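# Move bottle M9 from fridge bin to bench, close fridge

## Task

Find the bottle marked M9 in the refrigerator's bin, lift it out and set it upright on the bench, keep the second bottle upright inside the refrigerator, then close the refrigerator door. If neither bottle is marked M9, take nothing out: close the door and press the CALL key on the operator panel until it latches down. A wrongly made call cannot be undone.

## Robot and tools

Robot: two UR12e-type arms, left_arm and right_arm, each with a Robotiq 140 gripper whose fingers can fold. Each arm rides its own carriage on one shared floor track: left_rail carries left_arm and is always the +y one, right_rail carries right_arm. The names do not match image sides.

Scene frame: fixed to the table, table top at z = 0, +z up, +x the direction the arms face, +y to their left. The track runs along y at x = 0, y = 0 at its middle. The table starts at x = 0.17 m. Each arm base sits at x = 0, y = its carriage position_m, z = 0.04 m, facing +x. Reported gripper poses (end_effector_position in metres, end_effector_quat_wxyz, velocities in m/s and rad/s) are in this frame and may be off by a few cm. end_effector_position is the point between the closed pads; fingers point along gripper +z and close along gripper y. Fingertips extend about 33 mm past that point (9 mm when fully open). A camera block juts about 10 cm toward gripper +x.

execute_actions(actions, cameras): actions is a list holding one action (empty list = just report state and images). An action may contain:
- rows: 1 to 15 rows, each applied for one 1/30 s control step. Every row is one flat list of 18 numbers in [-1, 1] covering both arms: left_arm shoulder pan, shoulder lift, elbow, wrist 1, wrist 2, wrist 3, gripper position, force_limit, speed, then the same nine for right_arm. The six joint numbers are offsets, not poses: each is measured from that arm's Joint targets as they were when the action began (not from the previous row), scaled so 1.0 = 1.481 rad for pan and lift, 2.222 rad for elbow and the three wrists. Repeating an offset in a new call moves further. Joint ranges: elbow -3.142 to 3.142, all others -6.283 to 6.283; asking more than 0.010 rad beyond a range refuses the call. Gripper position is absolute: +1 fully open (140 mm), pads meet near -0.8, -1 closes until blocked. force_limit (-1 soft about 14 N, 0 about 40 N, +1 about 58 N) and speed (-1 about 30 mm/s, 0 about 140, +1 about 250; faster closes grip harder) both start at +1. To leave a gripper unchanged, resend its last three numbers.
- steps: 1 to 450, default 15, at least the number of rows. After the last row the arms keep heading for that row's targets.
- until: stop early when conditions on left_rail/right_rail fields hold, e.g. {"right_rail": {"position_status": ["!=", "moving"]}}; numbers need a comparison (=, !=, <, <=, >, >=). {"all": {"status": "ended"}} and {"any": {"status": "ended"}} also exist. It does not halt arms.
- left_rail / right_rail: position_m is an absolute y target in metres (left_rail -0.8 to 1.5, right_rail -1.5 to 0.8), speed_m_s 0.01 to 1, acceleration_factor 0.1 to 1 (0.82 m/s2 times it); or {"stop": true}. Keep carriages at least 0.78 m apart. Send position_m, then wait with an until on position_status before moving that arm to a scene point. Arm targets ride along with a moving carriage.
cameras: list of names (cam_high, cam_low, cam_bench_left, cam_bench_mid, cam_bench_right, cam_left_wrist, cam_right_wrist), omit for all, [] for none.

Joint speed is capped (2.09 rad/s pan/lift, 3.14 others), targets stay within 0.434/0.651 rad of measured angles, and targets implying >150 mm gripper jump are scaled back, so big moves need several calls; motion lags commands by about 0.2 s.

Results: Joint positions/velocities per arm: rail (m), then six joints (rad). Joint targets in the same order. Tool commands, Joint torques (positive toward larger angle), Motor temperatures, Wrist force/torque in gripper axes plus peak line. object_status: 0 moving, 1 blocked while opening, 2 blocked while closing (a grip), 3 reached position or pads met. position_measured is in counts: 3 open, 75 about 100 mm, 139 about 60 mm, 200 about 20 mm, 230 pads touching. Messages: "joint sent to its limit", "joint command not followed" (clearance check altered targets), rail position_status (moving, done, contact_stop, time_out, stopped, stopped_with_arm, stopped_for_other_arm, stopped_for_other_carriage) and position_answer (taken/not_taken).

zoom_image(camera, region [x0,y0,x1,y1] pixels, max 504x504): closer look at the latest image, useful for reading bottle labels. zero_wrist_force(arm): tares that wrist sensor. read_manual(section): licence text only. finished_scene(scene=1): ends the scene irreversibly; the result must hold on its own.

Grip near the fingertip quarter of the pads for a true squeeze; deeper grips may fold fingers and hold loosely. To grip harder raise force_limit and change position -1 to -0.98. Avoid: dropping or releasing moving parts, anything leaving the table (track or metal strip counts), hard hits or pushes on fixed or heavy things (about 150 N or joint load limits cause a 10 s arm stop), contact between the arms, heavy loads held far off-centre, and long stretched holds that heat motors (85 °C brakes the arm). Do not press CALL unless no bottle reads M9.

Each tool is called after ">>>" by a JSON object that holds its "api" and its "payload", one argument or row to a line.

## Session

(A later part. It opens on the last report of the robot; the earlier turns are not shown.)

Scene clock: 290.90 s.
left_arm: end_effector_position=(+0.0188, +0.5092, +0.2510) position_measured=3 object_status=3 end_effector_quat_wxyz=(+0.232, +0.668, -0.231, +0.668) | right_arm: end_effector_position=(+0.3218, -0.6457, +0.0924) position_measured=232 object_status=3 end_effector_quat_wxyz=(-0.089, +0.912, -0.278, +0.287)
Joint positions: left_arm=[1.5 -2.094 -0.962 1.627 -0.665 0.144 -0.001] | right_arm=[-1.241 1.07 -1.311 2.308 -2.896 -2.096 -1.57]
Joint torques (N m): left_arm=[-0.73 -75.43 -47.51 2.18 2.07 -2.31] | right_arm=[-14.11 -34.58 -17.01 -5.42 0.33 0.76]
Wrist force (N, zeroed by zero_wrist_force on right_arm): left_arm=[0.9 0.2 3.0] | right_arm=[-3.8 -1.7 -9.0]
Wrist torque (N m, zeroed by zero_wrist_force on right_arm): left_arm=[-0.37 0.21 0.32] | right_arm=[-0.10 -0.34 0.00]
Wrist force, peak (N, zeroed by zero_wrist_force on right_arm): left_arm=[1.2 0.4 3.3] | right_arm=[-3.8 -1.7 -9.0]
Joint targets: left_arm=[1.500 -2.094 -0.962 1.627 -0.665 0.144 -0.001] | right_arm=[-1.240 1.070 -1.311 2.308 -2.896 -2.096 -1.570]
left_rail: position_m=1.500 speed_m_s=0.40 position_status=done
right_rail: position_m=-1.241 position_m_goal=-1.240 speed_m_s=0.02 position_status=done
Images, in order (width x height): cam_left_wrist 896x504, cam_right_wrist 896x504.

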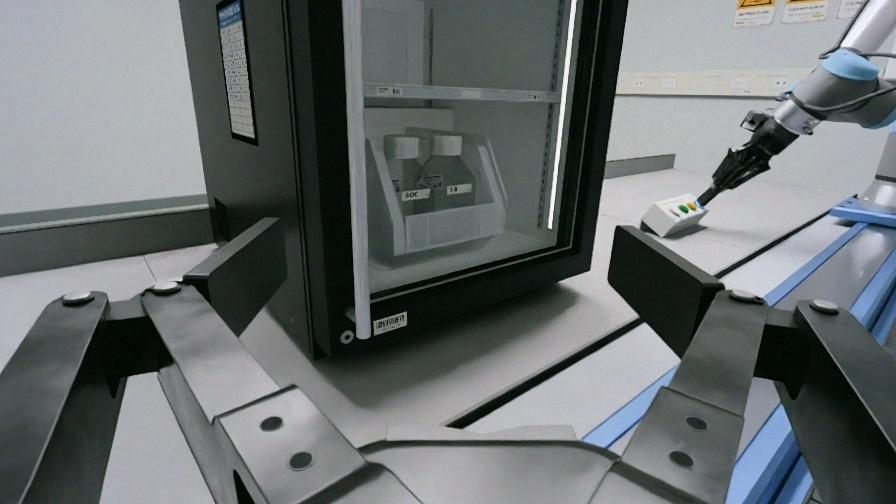

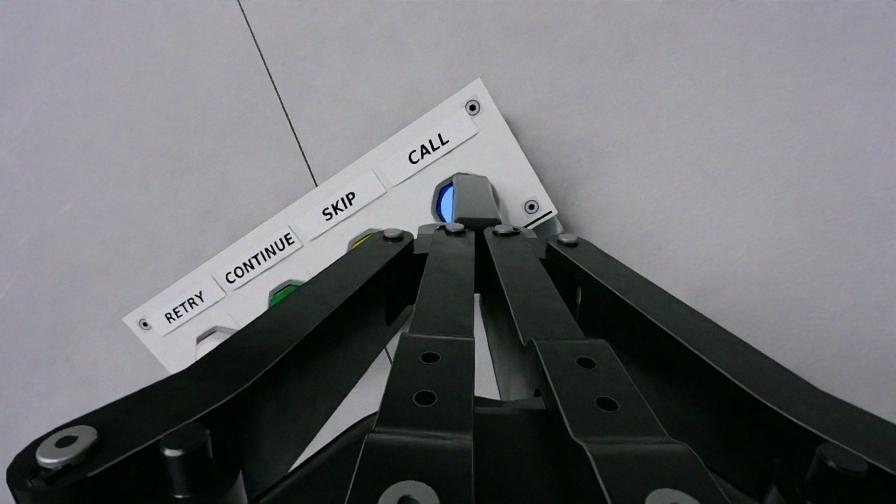

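>>> {"api": "execute_actions", "payload": {
  "actions": [
    {"rows":[[0,0,0,0,0,0,1,1,1,0.012,-0.0225,-0.0026,0.0221,-0.0024,0,-1,-1,-0.5],[0,0,0,0,0,0,1,1,1,0.036,-0.0675,-0.0078,0.0663,-0.0072,0,-1,-1,-0.5]],"steps":25}
  ],
  "cameras": ["cam_right_wrist","cam_left_wrist"]
}}

>>> {"api": "zoom_image", "payload": {
  "camera": "cam_left_wrist",
  "region": [620, 130, 780, 250]
}}

Scene clock: 299.83 s.
left_arm: end_effector_position=(+0.0188, +0.5092, +0.2510) position_measured=3 object_status=3 end_effector_quat_wxyz=(+0.232, +0.668, -0.231, +0.668) | right_arm: end_effector_position=(+0.2878, -0.6439, +0.1413) position_measured=232 object_status=3 end_effector_quat_wxyz=(-0.081, +0.920, -0.251, +0.289)
Joint positions: left_arm=[1.5 -2.094 -0.962 1.627 -0.665 0.144 -0.001] | right_arm=[-1.24 1.123 -1.411 2.29 -2.749 -2.112 -1.57]
Joint torques (N m): left_arm=[-1.54 -74.75 -47.77 1.97 2.29 -2.14] | right_arm=[10.38 -54.59 -45.03 -2.29 -6 1.07]
Wrist force (N, zeroed by zero_wrist_force on right_arm): left_arm=[1.0 -0.1 2.5] | right_arm=[-0.2 -0.5 -0.5]
Wrist torque (N m, zeroed by zero_wrist_force on right_arm): left_arm=[-0.43 0.19 0.32] | right_arm=[-0.05 0.02 -0.06]
Wrist force, peak (N, zeroed by zero_wrist_force on right_arm): left_arm=[1.2 0.3 3.4] | right_arm=[-4.6 -1.2 -10.2]
Joint targets: left_arm=[1.500 -2.094 -0.962 1.627 -0.665 0.144 -0.001] | right_arm=[-1.240 1.123 -1.411 2.290 -2.749 -2.112 -1.570]
left_rail: position_m=1.500 speed_m_s=0.40 position_status=done
right_rail: position_m=-1.240 speed_m_s=0.02 position_status=done
Images, in order (width x height): cam_left_wrist 896x504, cam_right_wrist 896x504.

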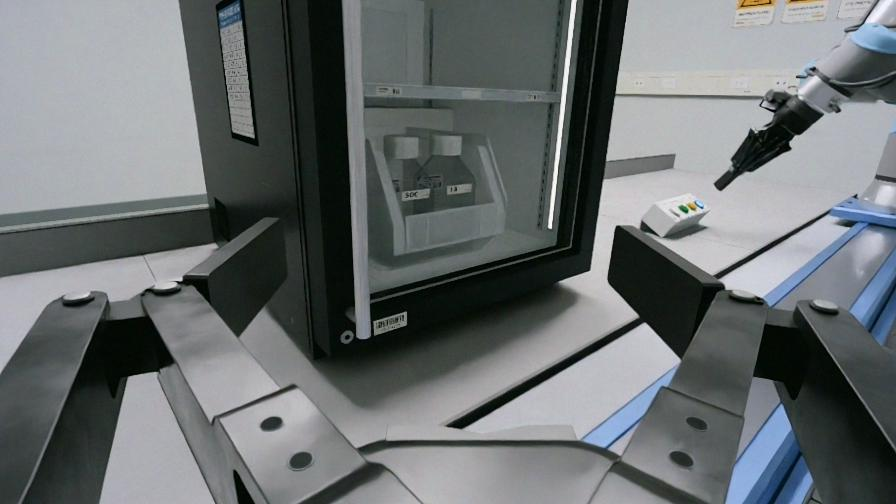

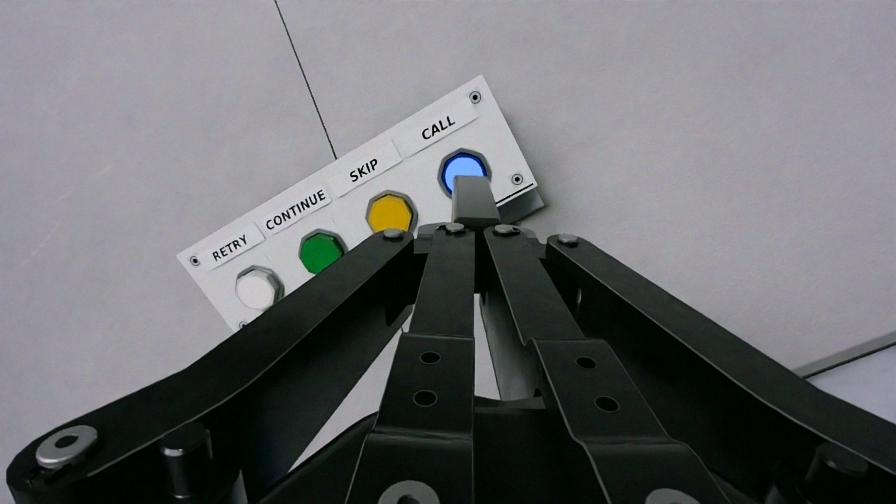

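Scaled by 3.150.

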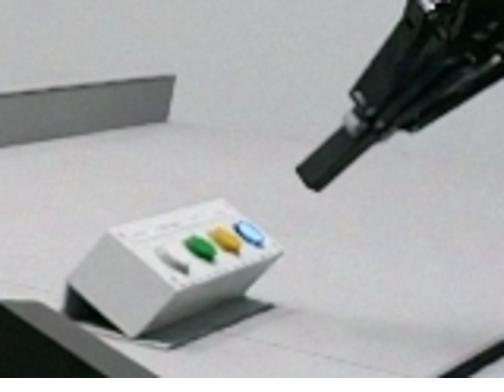

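>>> {"api": "zoom_image", "payload": {
  "camera": "cam_left_wrist",
  "region": [260, 200, 440, 370]
}}

>>> {"api": "zoom_image", "payload": {
  "camera": "cam_left_wrist",
  "region": [260, 0, 360, 100]
}}

Scaled by 2.800.

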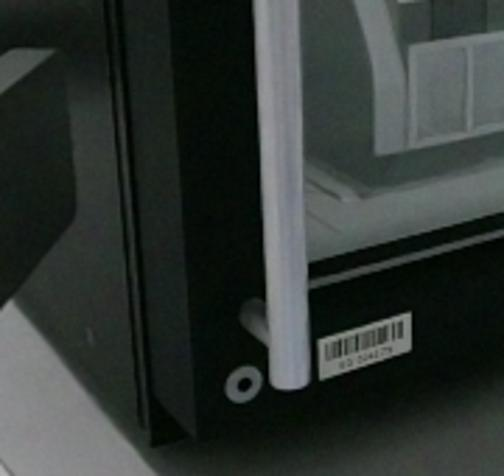

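Scaled by 5.040.

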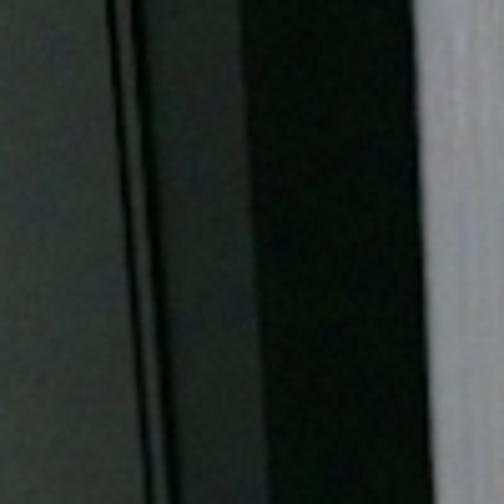

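Gasket visible with thin, even gaps; the door is shut, the bottles are standing, and CALL is latched.

>>> {"api": "finished_scene", "payload": {

}}

The scene is finished: the task was done.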